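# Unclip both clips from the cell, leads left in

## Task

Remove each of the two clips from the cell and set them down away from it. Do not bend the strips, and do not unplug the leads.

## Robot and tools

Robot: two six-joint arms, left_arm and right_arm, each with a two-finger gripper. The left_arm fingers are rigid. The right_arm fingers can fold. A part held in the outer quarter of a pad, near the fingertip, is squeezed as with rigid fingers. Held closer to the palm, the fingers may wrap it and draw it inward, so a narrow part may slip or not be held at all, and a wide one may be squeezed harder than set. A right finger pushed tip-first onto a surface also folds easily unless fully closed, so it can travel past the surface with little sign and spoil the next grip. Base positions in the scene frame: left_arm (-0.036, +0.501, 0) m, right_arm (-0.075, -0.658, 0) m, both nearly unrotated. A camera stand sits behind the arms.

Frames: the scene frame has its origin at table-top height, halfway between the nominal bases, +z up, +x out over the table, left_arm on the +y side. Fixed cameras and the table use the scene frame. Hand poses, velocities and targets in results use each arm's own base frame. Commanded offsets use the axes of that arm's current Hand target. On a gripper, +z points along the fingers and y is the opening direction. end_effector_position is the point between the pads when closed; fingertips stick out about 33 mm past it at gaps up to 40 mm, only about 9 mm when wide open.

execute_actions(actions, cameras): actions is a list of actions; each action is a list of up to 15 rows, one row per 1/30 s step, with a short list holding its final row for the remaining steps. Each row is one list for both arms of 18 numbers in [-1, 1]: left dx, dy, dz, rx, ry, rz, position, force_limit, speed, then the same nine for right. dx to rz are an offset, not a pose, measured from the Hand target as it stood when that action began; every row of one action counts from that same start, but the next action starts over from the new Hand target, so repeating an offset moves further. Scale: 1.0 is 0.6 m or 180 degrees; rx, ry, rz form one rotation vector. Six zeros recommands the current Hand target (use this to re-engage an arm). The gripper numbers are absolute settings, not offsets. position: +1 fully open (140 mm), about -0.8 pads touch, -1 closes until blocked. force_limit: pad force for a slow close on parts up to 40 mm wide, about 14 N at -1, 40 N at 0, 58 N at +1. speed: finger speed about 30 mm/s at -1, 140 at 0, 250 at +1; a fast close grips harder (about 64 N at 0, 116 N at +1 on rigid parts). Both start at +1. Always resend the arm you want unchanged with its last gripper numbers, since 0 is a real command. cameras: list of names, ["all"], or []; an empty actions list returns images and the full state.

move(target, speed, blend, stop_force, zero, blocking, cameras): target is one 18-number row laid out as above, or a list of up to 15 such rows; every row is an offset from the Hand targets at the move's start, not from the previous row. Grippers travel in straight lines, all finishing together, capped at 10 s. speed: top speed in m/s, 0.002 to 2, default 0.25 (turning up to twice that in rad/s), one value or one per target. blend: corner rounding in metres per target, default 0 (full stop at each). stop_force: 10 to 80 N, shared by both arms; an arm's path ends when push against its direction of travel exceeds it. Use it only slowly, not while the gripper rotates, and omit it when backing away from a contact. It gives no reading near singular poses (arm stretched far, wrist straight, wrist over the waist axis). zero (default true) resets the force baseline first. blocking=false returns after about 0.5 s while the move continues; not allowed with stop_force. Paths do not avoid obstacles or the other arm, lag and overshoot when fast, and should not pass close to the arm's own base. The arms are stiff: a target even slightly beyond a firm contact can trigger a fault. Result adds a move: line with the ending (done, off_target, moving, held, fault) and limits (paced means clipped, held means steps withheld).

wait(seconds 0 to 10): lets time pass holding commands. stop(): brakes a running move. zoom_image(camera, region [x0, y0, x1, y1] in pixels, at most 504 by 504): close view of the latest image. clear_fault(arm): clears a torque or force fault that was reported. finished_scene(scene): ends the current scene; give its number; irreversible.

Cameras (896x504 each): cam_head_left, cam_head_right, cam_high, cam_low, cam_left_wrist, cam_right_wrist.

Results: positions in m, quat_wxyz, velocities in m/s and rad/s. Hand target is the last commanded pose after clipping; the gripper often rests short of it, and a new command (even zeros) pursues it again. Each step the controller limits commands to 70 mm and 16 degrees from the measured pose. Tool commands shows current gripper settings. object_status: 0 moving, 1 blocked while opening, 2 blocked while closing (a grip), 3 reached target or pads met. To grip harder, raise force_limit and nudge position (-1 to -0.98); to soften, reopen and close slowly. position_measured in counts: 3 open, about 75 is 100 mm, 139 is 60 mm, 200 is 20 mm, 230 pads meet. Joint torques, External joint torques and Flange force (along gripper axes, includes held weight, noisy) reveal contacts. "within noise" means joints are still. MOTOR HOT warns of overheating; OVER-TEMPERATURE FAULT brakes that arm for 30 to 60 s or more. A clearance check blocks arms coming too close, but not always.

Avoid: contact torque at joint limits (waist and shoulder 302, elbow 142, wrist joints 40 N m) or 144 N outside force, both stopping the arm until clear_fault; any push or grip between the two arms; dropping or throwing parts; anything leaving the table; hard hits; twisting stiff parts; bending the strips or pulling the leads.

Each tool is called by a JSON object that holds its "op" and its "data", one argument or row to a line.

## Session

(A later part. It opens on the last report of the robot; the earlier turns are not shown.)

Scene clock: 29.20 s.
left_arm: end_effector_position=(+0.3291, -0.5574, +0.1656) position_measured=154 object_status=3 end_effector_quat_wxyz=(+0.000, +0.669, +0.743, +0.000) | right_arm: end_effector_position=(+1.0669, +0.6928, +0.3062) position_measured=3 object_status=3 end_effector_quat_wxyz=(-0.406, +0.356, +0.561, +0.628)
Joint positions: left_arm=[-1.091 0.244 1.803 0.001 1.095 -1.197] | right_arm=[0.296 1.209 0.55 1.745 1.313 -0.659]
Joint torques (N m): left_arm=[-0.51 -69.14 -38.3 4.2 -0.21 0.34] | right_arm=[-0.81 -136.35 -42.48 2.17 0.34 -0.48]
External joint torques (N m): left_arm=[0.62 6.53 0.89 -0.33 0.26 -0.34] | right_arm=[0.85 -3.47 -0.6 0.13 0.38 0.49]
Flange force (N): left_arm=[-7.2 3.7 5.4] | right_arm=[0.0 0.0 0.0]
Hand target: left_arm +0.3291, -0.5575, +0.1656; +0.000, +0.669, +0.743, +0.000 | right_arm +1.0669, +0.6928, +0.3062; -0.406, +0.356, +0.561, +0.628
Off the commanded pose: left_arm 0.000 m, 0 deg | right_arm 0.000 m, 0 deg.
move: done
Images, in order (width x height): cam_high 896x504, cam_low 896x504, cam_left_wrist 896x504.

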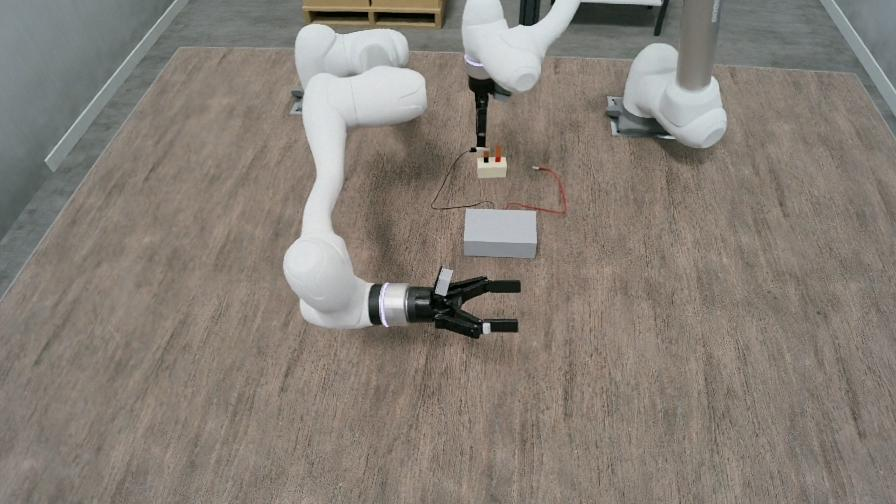

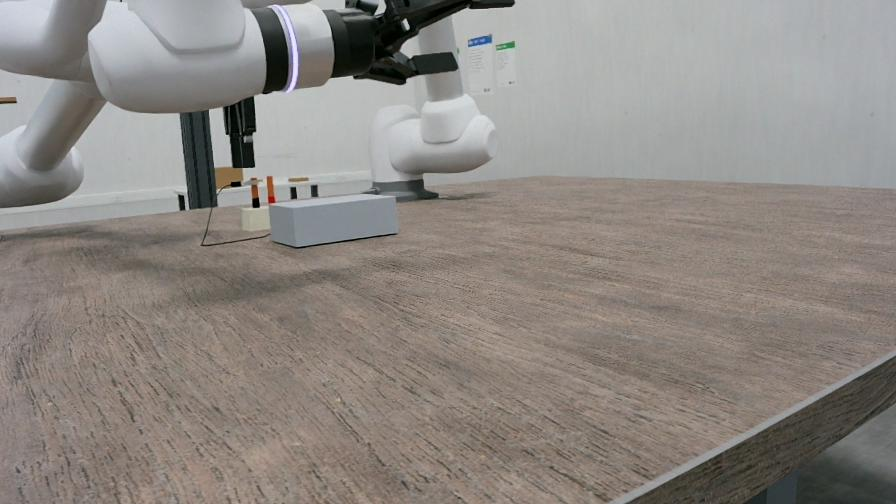

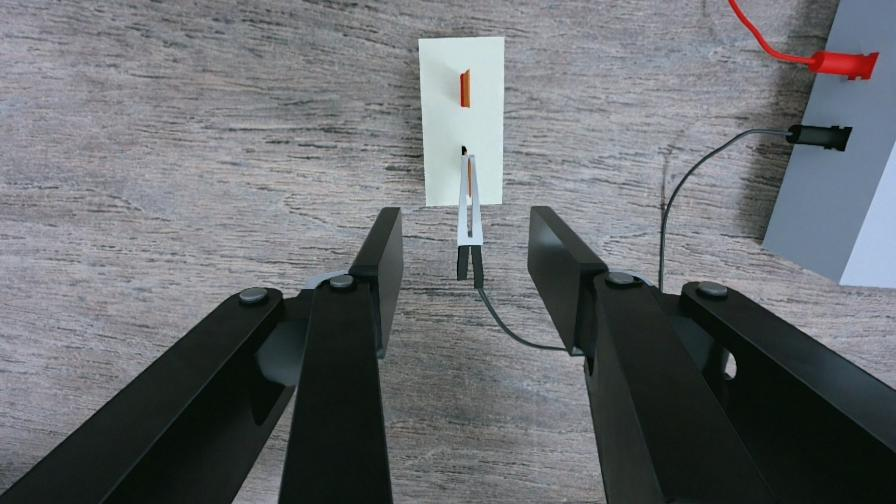

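{"op": "move", "data": {
  "target": [-0.027,0,0.040,0,0,0,-0.2,-1,1,0,0,0,0,0,0,1,0,0],
  "cameras": ["cam_left_wrist","cam_low","cam_high"],
  "speed": 0.1
}}

{"op": "zoom_image", "data": {
  "camera": "cam_high",
  "region": [430, 90, 530, 190]
}}

{"op": "zoom_image", "data": {
  "camera": "cam_low",
  "region": [200, 120, 310, 250]
}}

{"op": "zoom_image", "data": {
  "camera": "cam_left_wrist",
  "region": [370, 80, 570, 400]
}}

Scene clock: 30.53 s.
left_arm: end_effector_position=(+0.3308, -0.5735, +0.1416) position_measured=154 object_status=3 end_effector_quat_wxyz=(+0.000, +0.669, +0.743, +0.000) | right_arm: end_effector_position=(+1.0669, +0.6928, +0.3062) position_measured=3 object_status=3 end_effector_quat_wxyz=(-0.406, +0.356, +0.561, +0.628)
Joint positions: left_arm=[-1.1 0.284 1.798 0.001 1.06 -1.206] | right_arm=[0.296 1.209 0.55 1.745 1.313 -0.659]
Joint torques (N m): left_arm=[-0.65 -73.31 -37.51 4.13 -0.24 0.34] | right_arm=[-0.84 -136.9 -42.58 2.17 0.35 -0.52]
External joint torques (N m): left_arm=[0.66 7.5 0.67 -0.32 0.27 -0.34] | right_arm=[0.65 -2.2 -0.21 0.13 0.36 0.54]
Flange force (N): left_arm=[-8.7 4.4 6.2] | right_arm=[0.0 0.0 0.0]
Hand target: left_arm +0.3308, -0.5736, +0.1416; +0.000, +0.669, +0.743, +0.000 | right_arm +1.0669, +0.6928, +0.3062; -0.406, +0.356, +0.561, +0.628
Off the commanded pose: left_arm 0.000 m, 0 deg | right_arm 0.000 m, 0 deg.
move: done
Images, in order (width x height): cam_high 896x504, cam_low 896x504, cam_left_wrist 896x504.

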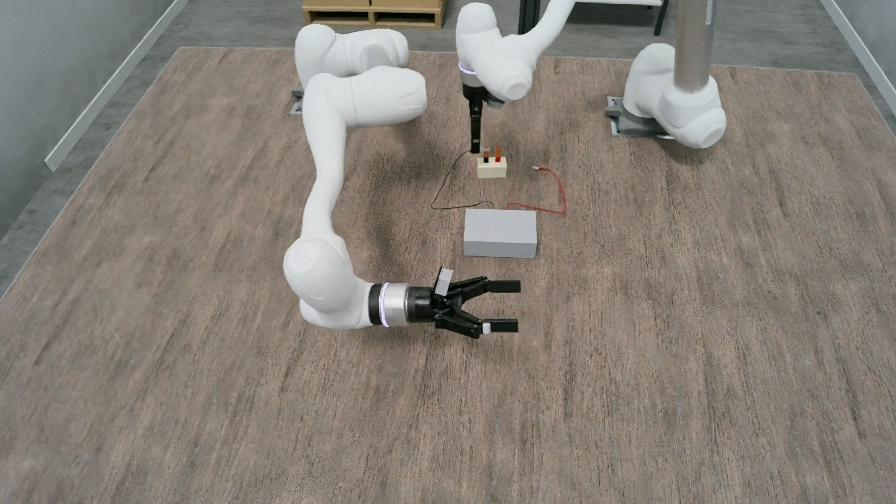

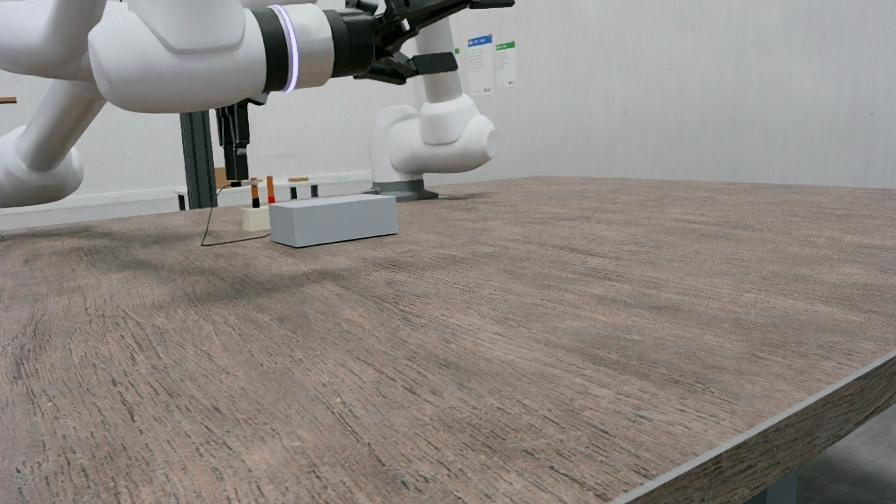

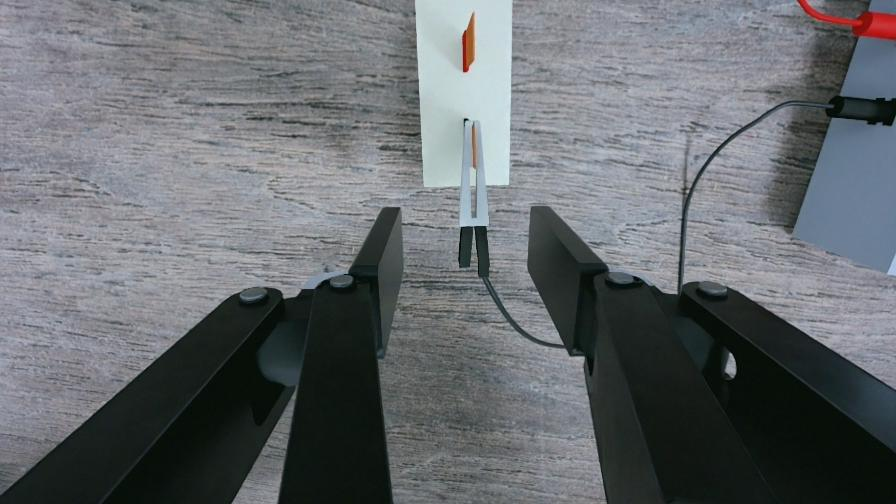

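Scaled by 5.040.

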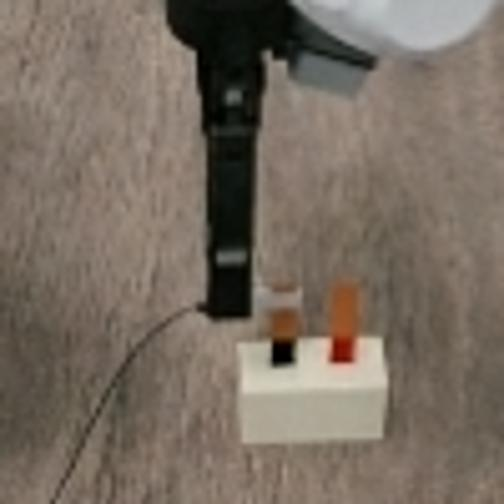

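Scaled by 3.877.

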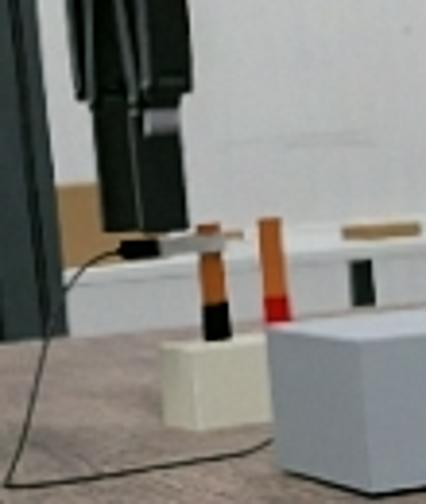

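Scaled by 1.575.

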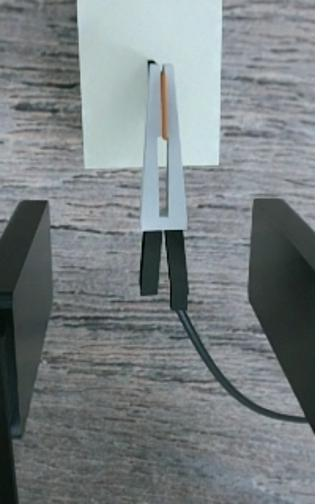

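{"op": "move", "data": {
  "target": [
    [-0.01,0.004,0.041,0,0,0,-0.2,-1,-1,0,0,0,0,0,0,1,0,0],
    [-0.01,0.004,0.042,0,0,0,-0.6,-1,-1,0,0,0,0,0,0,1,0,0]
  ],
  "cameras": ["cam_left_wrist","cam_low","cam_high"],
  "speed": 0.1
}}

{"op": "wait", "data": {
  "seconds": 1,
  "cameras": ["cam_left_wrist","cam_low","cam_high"]
}}

{"op": "zoom_image", "data": {
  "camera": "cam_high",
  "region": [430, 90, 530, 190]
}}

{"op": "zoom_image", "data": {
  "camera": "cam_low",
  "region": [200, 120, 310, 250]
}}

{"op": "zoom_image", "data": {
  "camera": "cam_left_wrist",
  "region": [370, 80, 570, 400]
}}

Scene clock: 33.07 s.
left_arm: end_effector_position=(+0.3338, -0.5793, +0.1164) position_measured=205 object_status=0 end_effector_quat_wxyz=(+0.000, +0.669, +0.743, +0.000) | right_arm: end_effector_position=(+1.0669, +0.6928, +0.3062) position_measured=3 object_status=3 end_effector_quat_wxyz=(-0.406, +0.356, +0.561, +0.628)
Joint positions: left_arm=[-1.1 0.315 1.808 0.001 1.019 -1.205] | right_arm=[0.296 1.209 0.55 1.745 1.313 -0.659]
Joint torques (N m): left_arm=[-0.39 -75.52 -36.64 4.02 -0.22 0.34] | right_arm=[-1.46 -136.44 -42.57 2.11 0.28 -0.52]
External joint torques (N m): left_arm=[0.45 7.33 0.68 -0.3 0.26 -0.34] | right_arm=[1.47 -3.61 -0.58 0.2 0.44 0.54]
Flange force (N): left_arm=[-8.3 3.9 6.5] | right_arm=[0.0 0.0 0.0]
Hand target: left_arm +0.3338, -0.5793, +0.1164; +0.000, +0.669, +0.743, +0.000 | right_arm +1.0669, +0.6928, +0.3062; -0.406, +0.356, +0.561, +0.628
Off the commanded pose: left_arm 0.000 m, 0 deg | right_arm 0.000 m, 0 deg.
move: done
Images, in order (width x height): cam_high 896x504, cam_low 896x504, cam_left_wrist 896x504.

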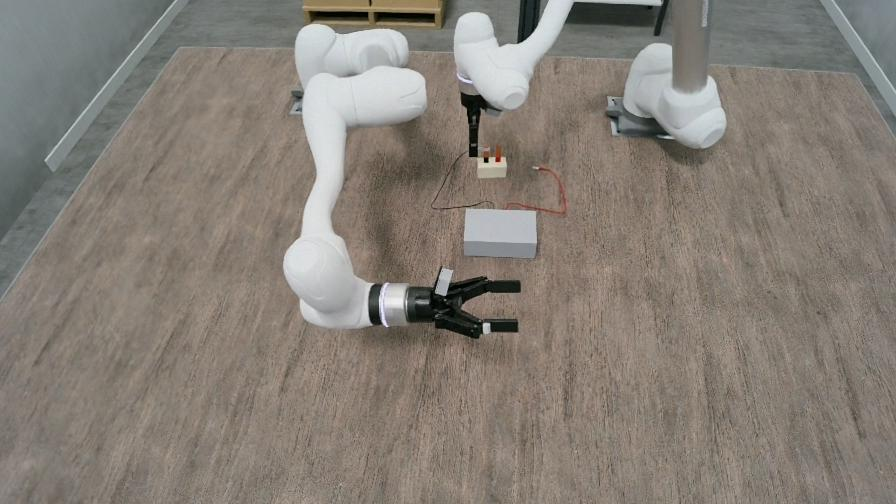

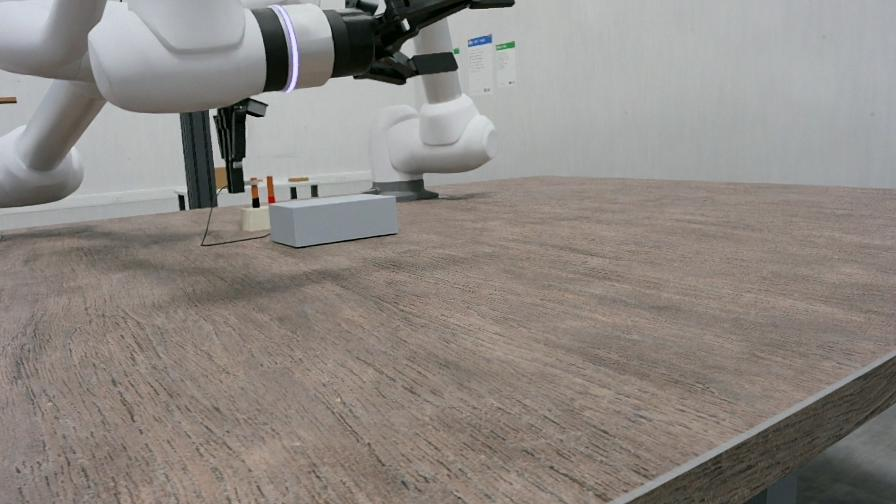

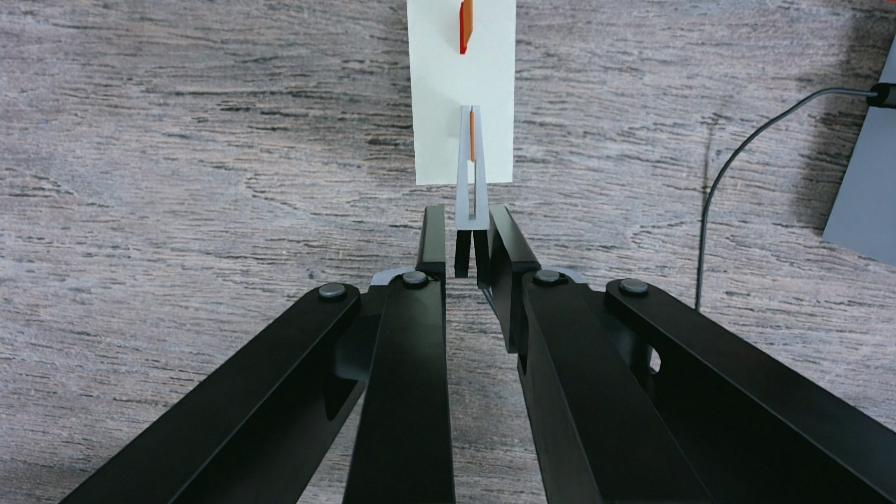

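Scene clock: 34.07 s.
left_arm: end_effector_position=(+0.3338, -0.5793, +0.1164) position_measured=205 object_status=3 end_effector_quat_wxyz=(+0.000, +0.669, +0.743, +0.000) | right_arm: end_effector_position=(+1.0669, +0.6928, +0.3062) position_measured=3 object_status=3 end_effector_quat_wxyz=(-0.406, +0.356, +0.561, +0.628)
Joint positions: left_arm=[-1.1 0.315 1.808 0.001 1.019 -1.205] | right_arm=[0.296 1.209 0.55 1.745 1.313 -0.659]
Joint torques (N m): left_arm=[-0.44 -75.7 -36.61 4.02 -0.22 0.34] | right_arm=[-1.04 -136.42 -42.57 2.12 0.29 -0.57]
External joint torques (N m): left_arm=[0.48 7.52 0.59 -0.3 0.25 -0.34] | right_arm=[1.02 -2.96 -0.31 0.17 0.43 0.59]
Flange force (N): left_arm=[-8.7 4.1 6.6] | right_arm=[0.0 0.0 0.0]
Hand target: left_arm +0.3338, -0.5793, +0.1164; +0.000, +0.669, +0.743, +0.000 | right_arm +1.0669, +0.6928, +0.3062; -0.406, +0.356, +0.561, +0.628
Tool commands: left_gripper/position=-0.6 left_gripper/force_limit=-1.0 left_gripper/speed=-1.0 right_gripper/position=+1.0 right_gripper/force_limit=+0.0 right_gripper/speed=+0.0
Off the commanded pose: left_arm 0.000 m, 0 deg | right_arm 0.000 m, 0 deg.
wait: 1.00 s; at rest by 0.17 s
Images, in order (width x height): cam_high 896x504, cam_low 896x504, cam_left_wrist 896x504.

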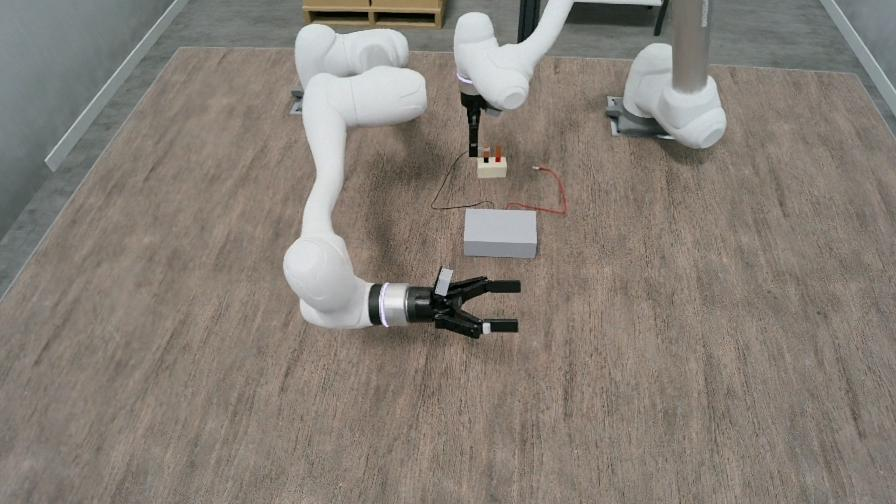

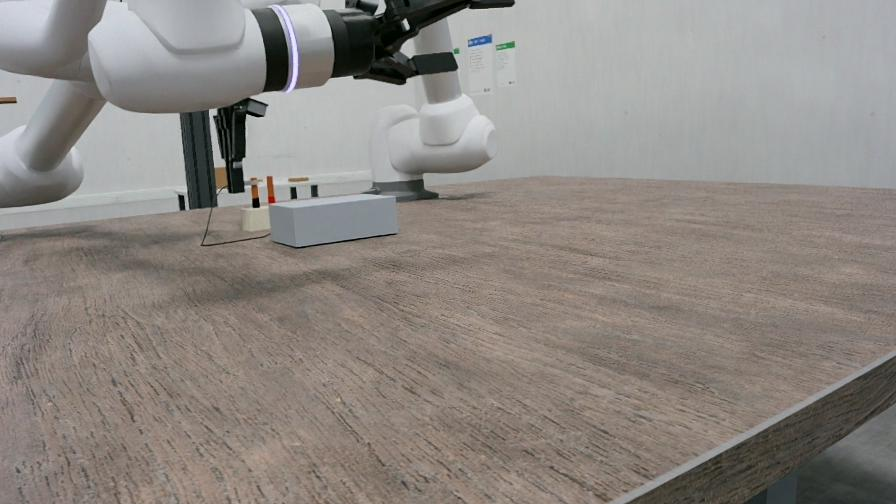

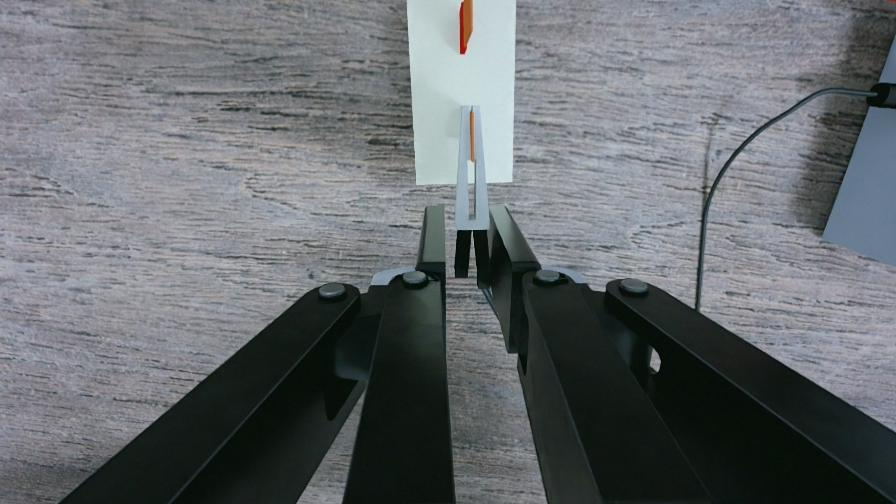

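Scaled by 5.040.

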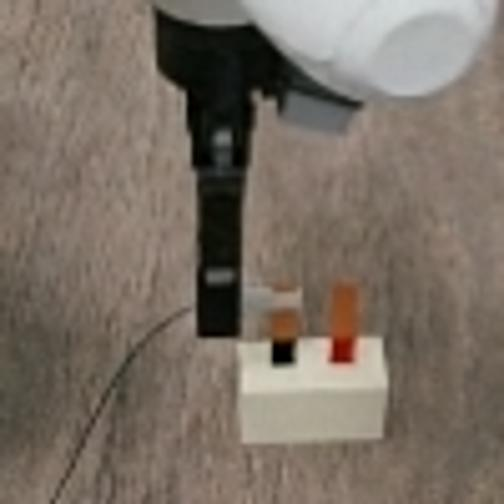

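Scaled by 3.877.

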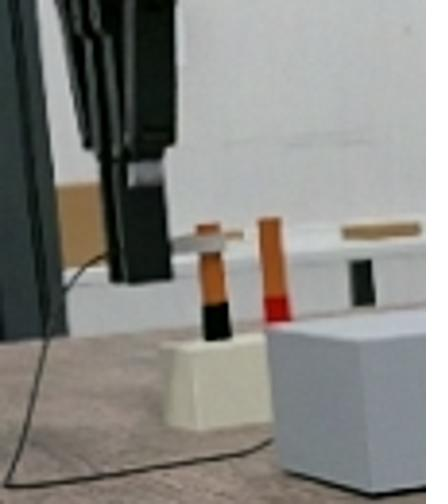

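Scaled by 1.575.

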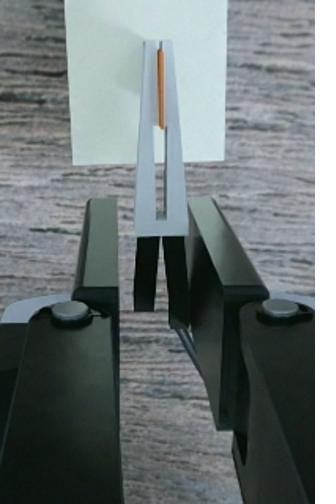

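{"op": "move", "data": {
  "target": [
    [0,0.002,-0.003,0,0,0,-0.6,-1,-1,0,0,0,0,0,0,1,0,0],
    [0,0.002,-0.003,0,0,0,-1,-1,-1,0,0,0,0,0,0,1,0,0]
  ],
  "speed": 0.1
}}

{"op": "wait", "data": {
  "seconds": 1.2,
  "cameras": ["cam_left_wrist","cam_low"]
}}

{"op": "zoom_image", "data": {
  "camera": "cam_left_wrist",
  "region": [400, 80, 540, 320]
}}

Scene clock: 35.60 s.
left_arm: end_effector_position=(+0.3350, -0.5791, +0.1182) position_measured=214 object_status=0 end_effector_quat_wxyz=(+0.000, +0.669, +0.743, +0.000) | right_arm: end_effector_position=(+1.0669, +0.6928, +0.3062) position_measured=3 object_status=3 end_effector_quat_wxyz=(-0.406, +0.356, +0.561, +0.628)
Joint positions: left_arm=[-1.098 0.314 1.806 0.001 1.022 -1.204] | right_arm=[0.296 1.209 0.55 1.745 1.313 -0.659]
Joint torques (N m): left_arm=[-0.46 -75.69 -36.76 4.02 -0.22 0.33] | right_arm=[-0.31 -136.94 -42.55 2.17 0.33 -0.54]
External joint torques (N m): left_arm=[0.5 7.55 0.7 -0.3 0.26 -0.33] | right_arm=[0.15 -2.46 -0.3 0.13 0.39 0.56]
Flange force (N): left_arm=[-8.5 4.1 6.7] | right_arm=[0.0 0.0 0.0]
Hand target: left_arm +0.3350, -0.5791, +0.1182; +0.000, +0.669, +0.743, +0.000 | right_arm +1.0669, +0.6928, +0.3062; -0.406, +0.356, +0.561, +0.628
Off the commanded pose: left_arm 0.000 m, 0 deg | right_arm 0.000 m, 0 deg.
move: done

Scene clock: 36.80 s.
left_arm: end_effector_position=(+0.3350, -0.5791, +0.1182) position_measured=214 object_status=2 end_effector_quat_wxyz=(+0.000, +0.669, +0.743, +0.000) | right_arm: end_effector_position=(+1.0669, +0.6928, +0.3062) position_measured=3 object_status=3 end_effector_quat_wxyz=(-0.406, +0.356, +0.561, +0.628)
Joint positions: left_arm=[-1.098 0.314 1.806 0.001 1.022 -1.204] | right_arm=[0.296 1.209 0.55 1.745 1.313 -0.659]
Joint torques (N m): left_arm=[-0.62 -75.49 -36.66 4.03 -0.23 0.32] | right_arm=[-1.39 -136.59 -42.57 2.15 0.31 -0.53]
External joint torques (N m): left_arm=[0.66 7.39 0.61 -0.3 0.27 -0.32] | right_arm=[1.34 -2.99 -0.36 0.15 0.41 0.54]
Flange force (N): left_arm=[-8.4 4.3 6.5] | right_arm=[0.0 0.0 0.0]
Hand target: left_arm +0.3350, -0.5791, +0.1182; +0.000, +0.669, +0.743, +0.000 | right_arm +1.0669, +0.6928, +0.3062; -0.406, +0.356, +0.561, +0.628
Tool commands: left_gripper/position=-1.0 left_gripper/force_limit=-1.0 left_gripper/speed=-1.0 right_gripper/position=+1.0 right_gripper/force_limit=+0.0 right_gripper/speed=+0.0
Off the commanded pose: left_arm 0.000 m, 0 deg | right_arm 0.000 m, 0 deg.
wait: 1.20 s; at rest by 0.17 s
Images, in order (width x height): cam_low 896x504, cam_left_wrist 896x504.

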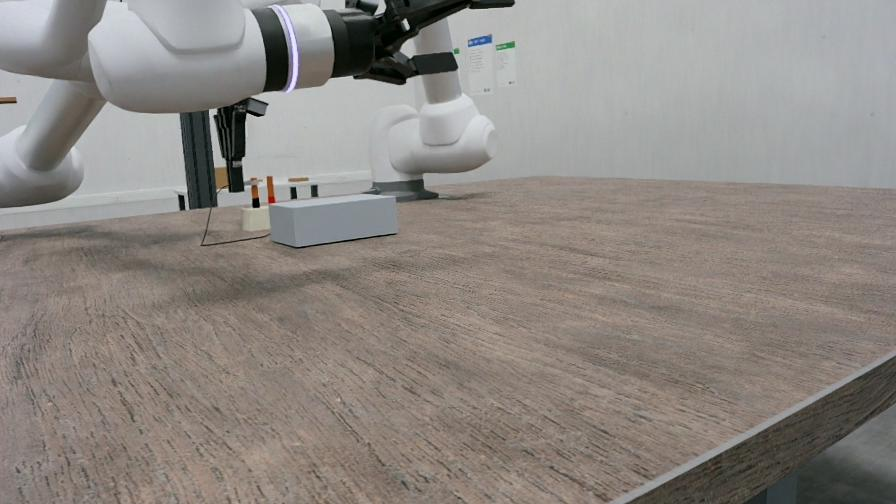

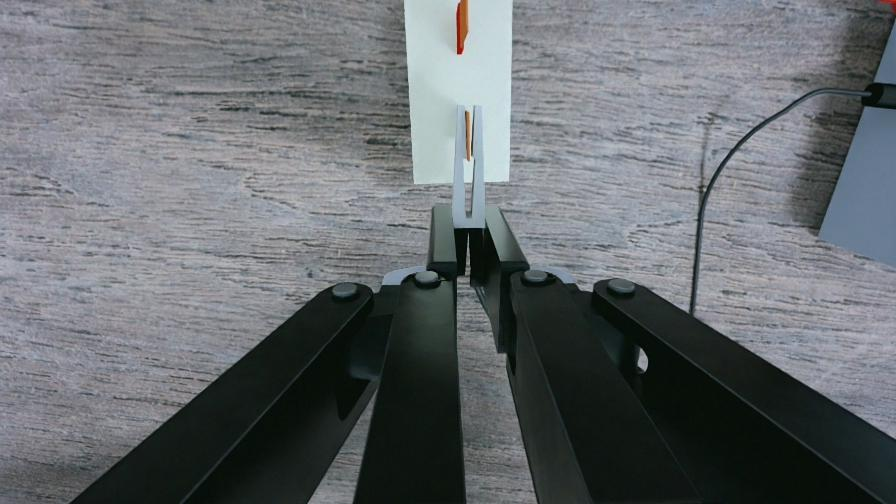

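Scaled by 2.100.

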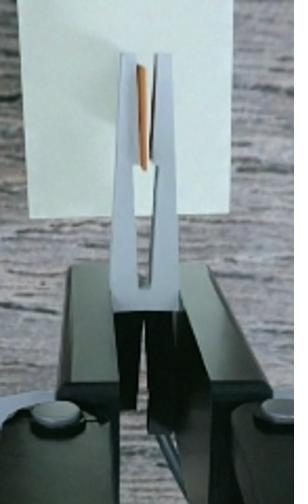

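{"op": "move", "data": {
  "target": [0,-0.001,0,0,0,0,-0.98,-0.1,-1,0,0,0,0,0,0,1,0,0],
  "speed": 0.1
}}

{"op": "wait", "data": {
  "seconds": 1,
  "cameras": ["cam_left_wrist"]
}}

{"op": "zoom_image", "data": {
  "camera": "cam_left_wrist",
  "region": [400, 80, 540, 320]
}}

Scene clock: 37.73 s.
left_arm: end_effector_position=(+0.3344, -0.5792, +0.1182) position_measured=214 object_status=2 end_effector_quat_wxyz=(+0.000, +0.669, +0.743, +0.000) | right_arm: end_effector_position=(+1.0669, +0.6928, +0.3062) position_measured=3 object_status=3 end_effector_quat_wxyz=(-0.406, +0.356, +0.561, +0.628)
Joint positions: left_arm=[-1.099 0.313 1.806 0.001 1.022 -1.205] | right_arm=[0.296 1.209 0.55 1.745 1.313 -0.659]
Joint torques (N m): left_arm=[-0.48 -75.52 -36.76 4.04 -0.19 0.36] | right_arm=[-0.86 -136.58 -42.64 2.19 0.25 -0.52]
External joint torques (N m): left_arm=[0.52 7.37 0.75 -0.32 0.23 -0.36] | right_arm=[0.68 -2.88 -0.29 0.12 0.47 0.54]
Flange force (N): left_arm=[-8.2 3.9 6.6] | right_arm=[0.0 0.0 0.0]
Hand target: left_arm +0.3344, -0.5792, +0.1182; +0.000, +0.669, +0.743, +0.000 | right_arm +1.0669, +0.6928, +0.3062; -0.406, +0.356, +0.561, +0.628
Off the commanded pose: left_arm 0.000 m, 0 deg | right_arm 0.000 m, 0 deg.
move: done

Scene clock: 38.73 s.
left_arm: end_effector_position=(+0.3344, -0.5792, +0.1182) position_measured=214 object_status=2 end_effector_quat_wxyz=(+0.000, +0.669, +0.743, +0.000) | right_arm: end_effector_position=(+1.0669, +0.6928, +0.3062) position_measured=3 object_status=3 end_effector_quat_wxyz=(-0.406, +0.356, +0.561, +0.628)
Joint positions: left_arm=[-1.099 0.313 1.806 0.001 1.022 -1.205] | right_arm=[0.296 1.209 0.55 1.745 1.313 -0.659]
Joint torques (N m): left_arm=[-0.58 -75.61 -36.75 4.05 -0.23 0.34] | right_arm=[-0.6 -136.32 -42.38 2.14 0.24 -0.53]
External joint torques (N m): left_arm=[0.62 7.58 0.8 -0.33 0.27 -0.34] | right_arm=[0.69 -3.84 -0.76 0.16 0.49 0.55]
Flange force (N): left_arm=[-8.4 4.2 6.8] | right_arm=[0.0 0.0 0.0]
Hand target: left_arm +0.3344, -0.5792, +0.1182; +0.000, +0.669, +0.743, +0.000 | right_arm +1.0669, +0.6928, +0.3062; -0.406, +0.356, +0.561, +0.628
Tool commands: left_gripper/position=-0.98 left_gripper/force_limit=-0.1 left_gripper/speed=-1.0 right_gripper/position=+1.0 right_gripper/force_limit=+0.0 right_gripper/speed=+0.0
Off the commanded pose: left_arm 0.000 m, 0 deg | right_arm 0.000 m, 0 deg.
wait: 1.00 s; at rest by 0.17 s
Images, in order (width x height): cam_left_wrist 896x504.

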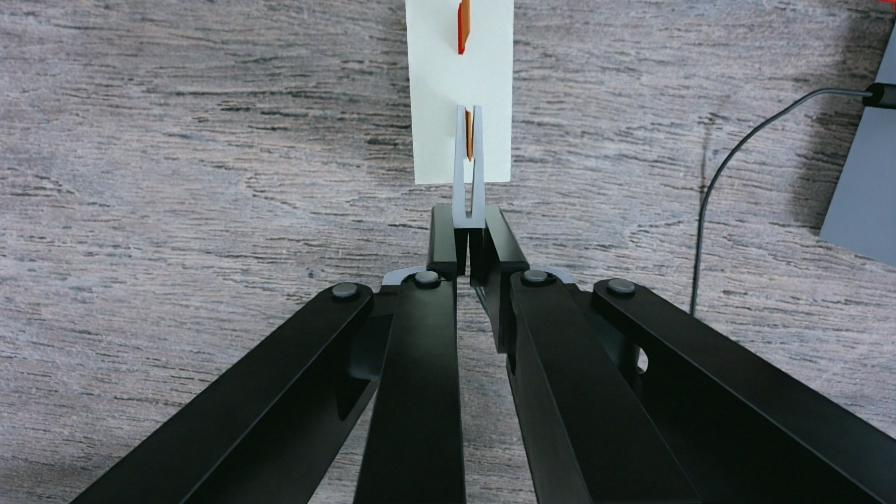

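Scaled by 2.100.

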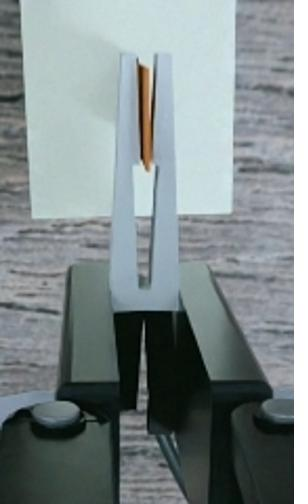

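{"op": "move", "data": {
  "target": [0,0,-0.06,0,0,0,-0.98,-0.1,-1,0,0,0,0,0,0,1,0,0],
  "speed": 0.05,
  "cameras": ["cam_left_wrist","cam_low","cam_high"]
}}

{"op": "zoom_image", "data": {
  "camera": "cam_low",
  "region": [200, 120, 310, 250]
}}

{"op": "zoom_image", "data": {
  "camera": "cam_left_wrist",
  "region": [400, 80, 540, 320]
}}

Scene clock: 40.03 s.
left_arm: end_effector_position=(+0.3344, -0.5792, +0.1541) position_measured=214 object_status=2 end_effector_quat_wxyz=(+0.000, +0.669, +0.743, +0.000) | right_arm: end_effector_position=(+1.0669, +0.6928, +0.3062) position_measured=3 object_status=3 end_effector_quat_wxyz=(-0.406, +0.356, +0.561, +0.628)
Joint positions: left_arm=[-1.099 0.284 1.773 0.001 1.085 -1.205] | right_arm=[0.296 1.209 0.55 1.745 1.313 -0.659]
Joint torques (N m): left_arm=[-0.45 -73.58 -38.06 4.17 0 0.33] | right_arm=[-0.83 -136.67 -42.5 2.15 0.37 -0.59]
External joint torques (N m): left_arm=[0.48 7.07 0.62 -0.3 0.03 -0.33] | right_arm=[0.74 -2.95 -0.42 0.15 0.35 0.6]
Flange force (N): left_arm=[-8.2 3.9 6.0] | right_arm=[0.0 0.0 0.0]
Hand target: left_arm +0.3344, -0.5792, +0.1542; +0.000, +0.669, +0.743, +0.000 | right_arm +1.0669, +0.6928, +0.3062; -0.406, +0.356, +0.561, +0.628
Off the commanded pose: left_arm 0.000 m, 0 deg | right_arm 0.000 m, 0 deg.
move: done
Images, in order (width x height): cam_high 896x504, cam_low 896x504, cam_left_wrist 896x504.

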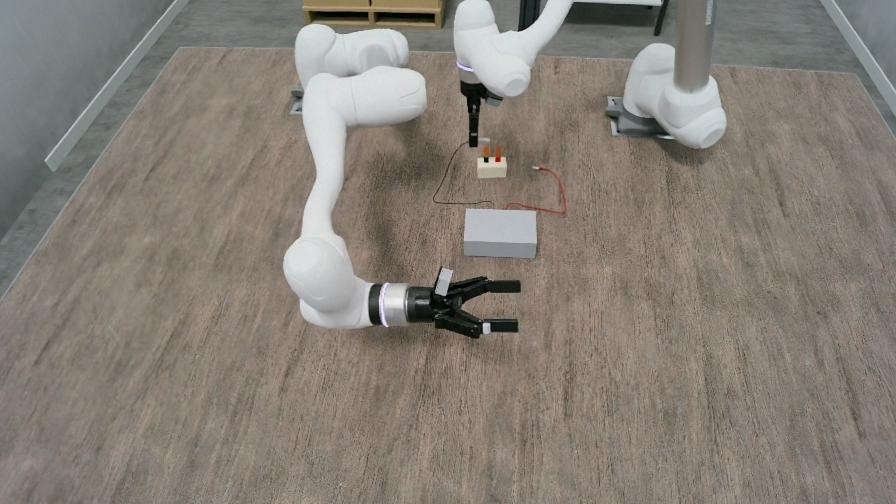

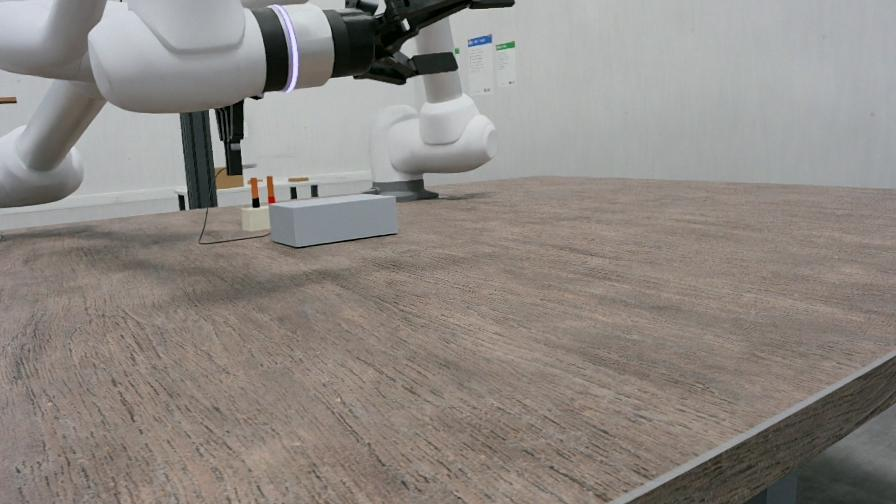

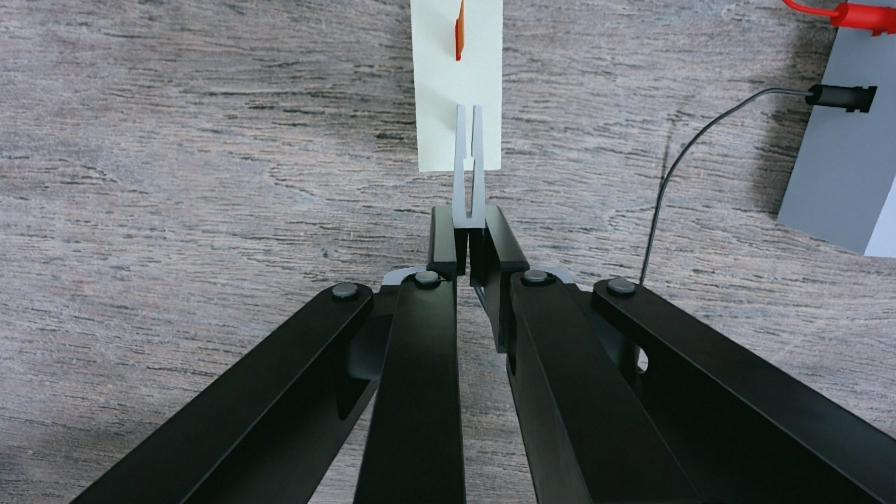

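Scaled by 3.877.

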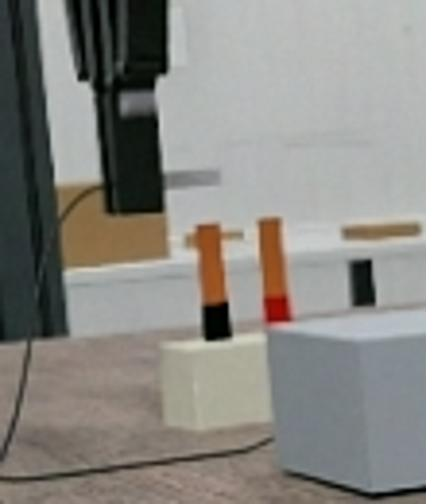

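Scaled by 2.100.

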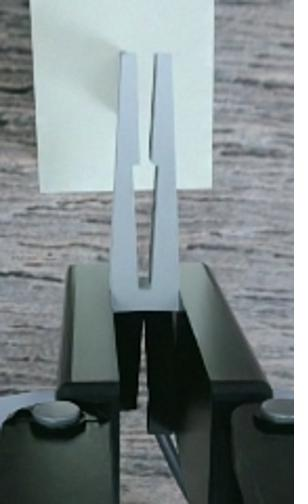

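{"op": "move", "data": {
  "target": [
    [-0.15,0,0,0,0,0,-0.98,-0.1,-1,0,0,0,0,0,0,1,0,0],
    [-0.15,0,0.187,0,0,0,-0.98,-0.1,-1,0,0,0,0,0,0,1,0,0]
  ],
  "speed": [0.2,0.12],
  "blend": [0.03,0]
}}

{"op": "move", "data": {
  "target": [0,0,0.035,0,0,0,-0.98,-0.1,-1,0,0,0,0,0,0,1,0,0],
  "speed": 0.012,
  "stop_force": 10,
  "cameras": ["cam_left_wrist","cam_high","cam_low"]
}}

{"op": "zoom_image", "data": {
  "camera": "cam_low",
  "region": [160, 120, 310, 280]
}}

Scene clock: 41.70 s.
left_arm: end_effector_position=(+0.3438, -0.6685, +0.0989) position_measured=214 object_status=2 end_effector_quat_wxyz=(+0.000, +0.669, +0.743, +0.000) | right_arm: end_effector_position=(+1.0669, +0.6928, +0.3062) position_measured=3 object_status=3 end_effector_quat_wxyz=(-0.406, +0.356, +0.561, +0.628)
Joint positions: left_arm=[-1.142 0.446 1.65 0.001 1.046 -1.247] | right_arm=[0.296 1.209 0.55 1.745 1.313 -0.659]
Joint torques (N m): left_arm=[-0.55 -89.64 -37.05 4.08 -0.15 0.33] | right_arm=[-0.8 -136.83 -42.45 2.13 0.33 -0.53]
External joint torques (N m): left_arm=[0.58 8.29 0.57 -0.31 0.19 -0.33] | right_arm=[0.61 -2.99 -0.6 0.18 0.39 0.55]
Flange force (N): left_arm=[-9.7 4.1 6.9] | right_arm=[0.0 0.0 0.0]
Hand target: left_arm +0.3438, -0.6686, +0.0990; +0.000, +0.669, +0.743, +0.000 (not the last commanded pose) | right_arm +1.0669, +0.6928, +0.3062; -0.406, +0.356, +0.561, +0.628
Off the commanded pose: left_arm 0.057 m, 0 deg | right_arm 0.000 m, 0 deg.
move: held (left_arm; a check stopped the path); path passed 1 of 2 targets; limits=held
pose unreachable (left arm): on one or more control steps of this call, first in action 0 (counted from 0), this arm could not follow its commanded pose, so it was not sent that pose on those steps. It may still have moved: this result reports where it is.
cause: moving toward the commanded pose would bring a part of the arm too close to another arm (a part of this arm just beyond joint 5 (wrist pitch) and a part of the right arm just beyond its joint 2 (shoulder), at the place that arm is still heading or pushing toward).

Scene clock: 43.63 s.
left_arm: end_effector_position=(+0.3438, -0.6686, +0.0891) position_measured=214 object_status=2 end_effector_quat_wxyz=(+0.000, +0.669, +0.743, +0.000) | right_arm: end_effector_position=(+1.0669, +0.6928, +0.3062) position_measured=3 object_status=3 end_effector_quat_wxyz=(-0.406, +0.356, +0.561, +0.628)
Joint positions: left_arm=[-1.142 0.454 1.658 0.001 1.03 -1.247] | right_arm=[0.296 1.209 0.55 1.745 1.313 -0.659]
Joint torques (N m): left_arm=[-0.49 -89.84 -36.78 4.08 -0.23 0.35] | right_arm=[-0.74 -136.36 -42.49 2.12 0.38 -0.51]
External joint torques (N m): left_arm=[0.58 7.86 0.6 -0.34 0.28 -0.35] | right_arm=[0.66 -3.46 -0.56 0.19 0.34 0.53]
Flange force (N): left_arm=[-9.1 3.8 6.6] | right_arm=[0.0 0.0 0.0]
Hand target: left_arm +0.3437, -0.6686, +0.0891; +0.000, +0.669, +0.743, +0.000 (not the last commanded pose) | right_arm +1.0669, +0.6928, +0.3062; -0.406, +0.356, +0.561, +0.628
Off the commanded pose: left_arm 0.011 m, 0 deg | right_arm 0.000 m, 0 deg.
move: held (left_arm; a check stopped the path); limits=held
pose unreachable (left arm): on one or more control steps of this call, first in action 0 (counted from 0), this arm could not follow its commanded pose, so it was not sent that pose on those steps. It may still have moved: this result reports where it is.
cause: moving toward the commanded pose would bring a part of the arm too close to another arm (a part of this arm just beyond joint 5 (wrist pitch) and a part of the right arm just beyond its joint 2 (shoulder), at the place that arm is still heading or pushing toward).
Images, in order (width x height): cam_high 896x504, cam_low 896x504, cam_left_wrist 896x504.

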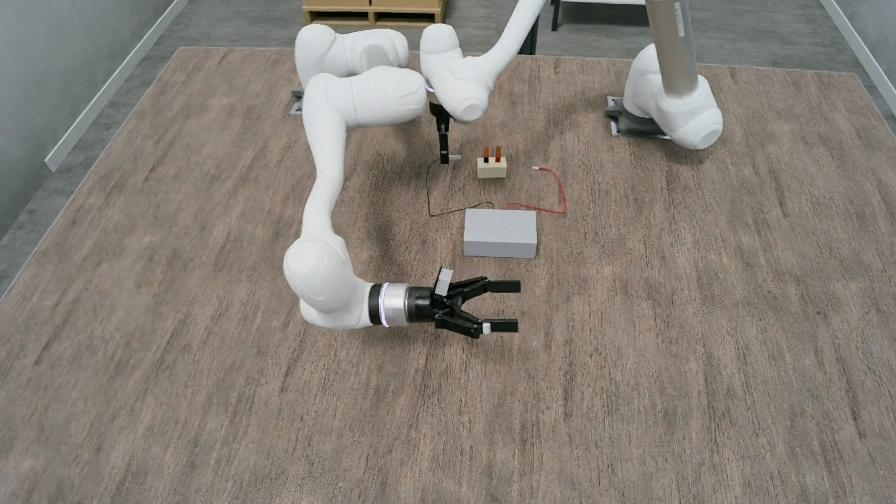

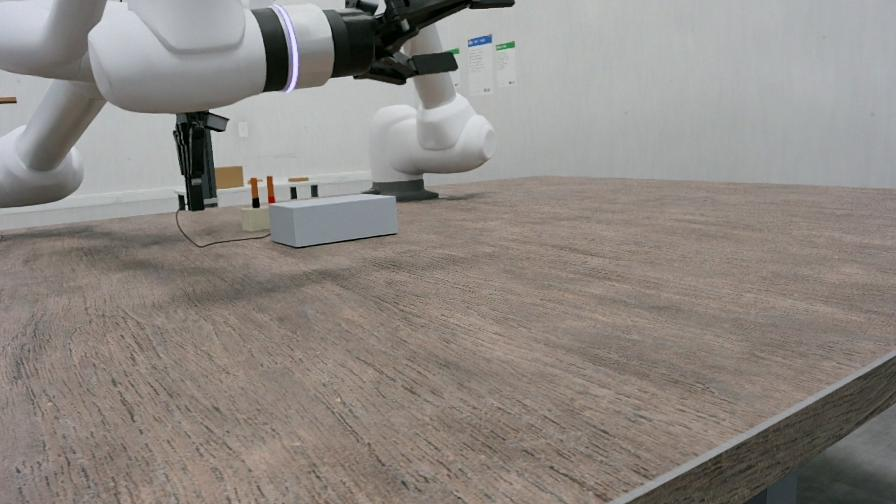

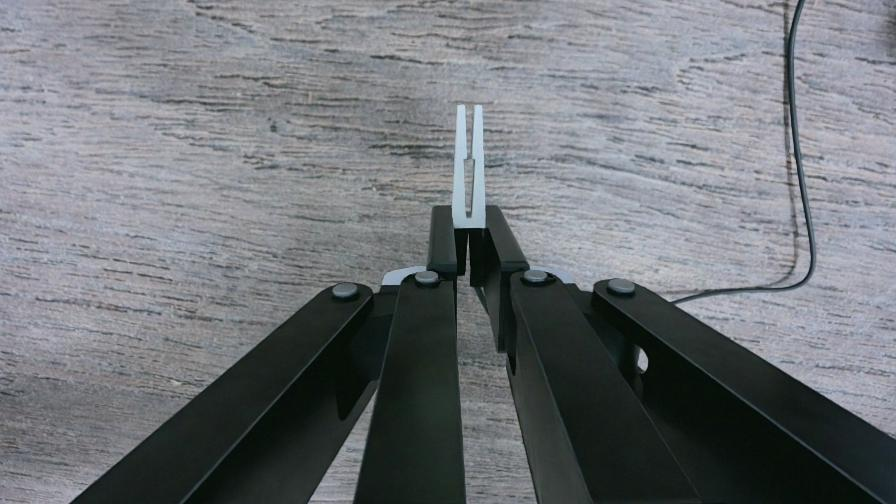

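Scaled by 3.150.

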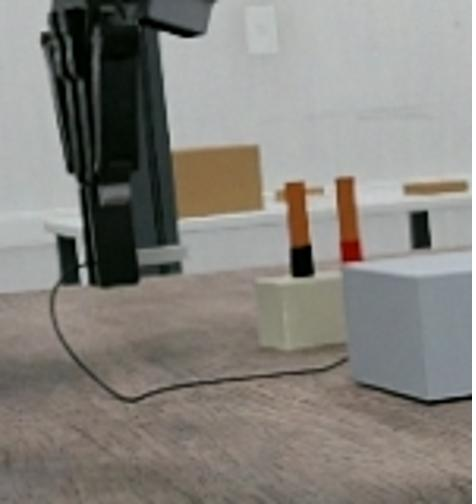

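{"op": "move", "data": {
  "target": [
    [0.025,0.07,0,0,0,0,-0.98,-0.1,-1,0,0,0,0,0,0,1,0,0],
    [0.025,0.07,0.08,0,0,0,-0.98,-0.1,-1,0,0,0,0,0,0,1,0,0]
  ],
  "speed": [0.15,0.1],
  "blend": [0.015,0],
  "cameras": ["cam_high"]
}}

Scene clock: 44.40 s.
left_arm: end_effector_position=(+0.3438, -0.6686, +0.0891) position_measured=214 object_status=2 end_effector_quat_wxyz=(+0.000, +0.669, +0.743, +0.000) | right_arm: end_effector_position=(+1.0669, +0.6928, +0.3062) position_measured=3 object_status=3 end_effector_quat_wxyz=(-0.406, +0.356, +0.561, +0.628)
Joint positions: left_arm=[-1.142 0.454 1.658 0.001 1.03 -1.247] | right_arm=[0.296 1.209 0.55 1.745 1.313 -0.659]
Joint torques (N m): left_arm=[-0.5 -89.92 -36.86 4.05 -0.21 0.36] | right_arm=[-0.66 -136.49 -42.58 2.17 0.32 -0.55]
External joint torques (N m): left_arm=[0.58 7.68 0.5 -0.3 0.24 -0.35] | right_arm=[0.61 -3.33 -0.48 0.14 0.4 0.57]
Flange force (N): left_arm=[-9.0 3.8 6.4] | right_arm=[0.0 0.0 0.0]
Hand target: left_arm +0.3438, -0.6686, +0.0891; +0.000, +0.669, +0.743, +0.000 (not the last commanded pose) | right_arm +1.0669, +0.6928, +0.3062; -0.406, +0.356, +0.561, +0.628
Off the commanded pose: left_arm 0.066 m, 0 deg | right_arm 0.000 m, 0 deg.
move: held (left_arm; a check stopped the path); path passed 0 of 2 targets; limits=held
pose unreachable (left arm): on one or more control steps of this call, first in action 0 (counted from 0), this arm could not follow its commanded pose, so it was not sent that pose on those steps. It may still have moved: this result reports where it is.
cause: moving toward the commanded pose would bring a part of the arm too close to another arm (a part of this arm just beyond joint 5 (wrist pitch) and a part of the right arm just beyond its joint 2 (shoulder), at the place that arm is still heading or pushing toward).
Images, in order (width x height): cam_high 896x504.

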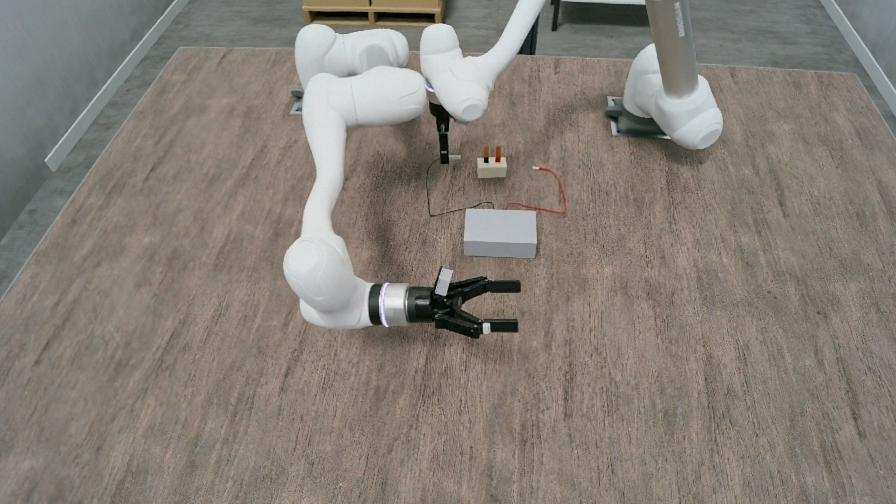

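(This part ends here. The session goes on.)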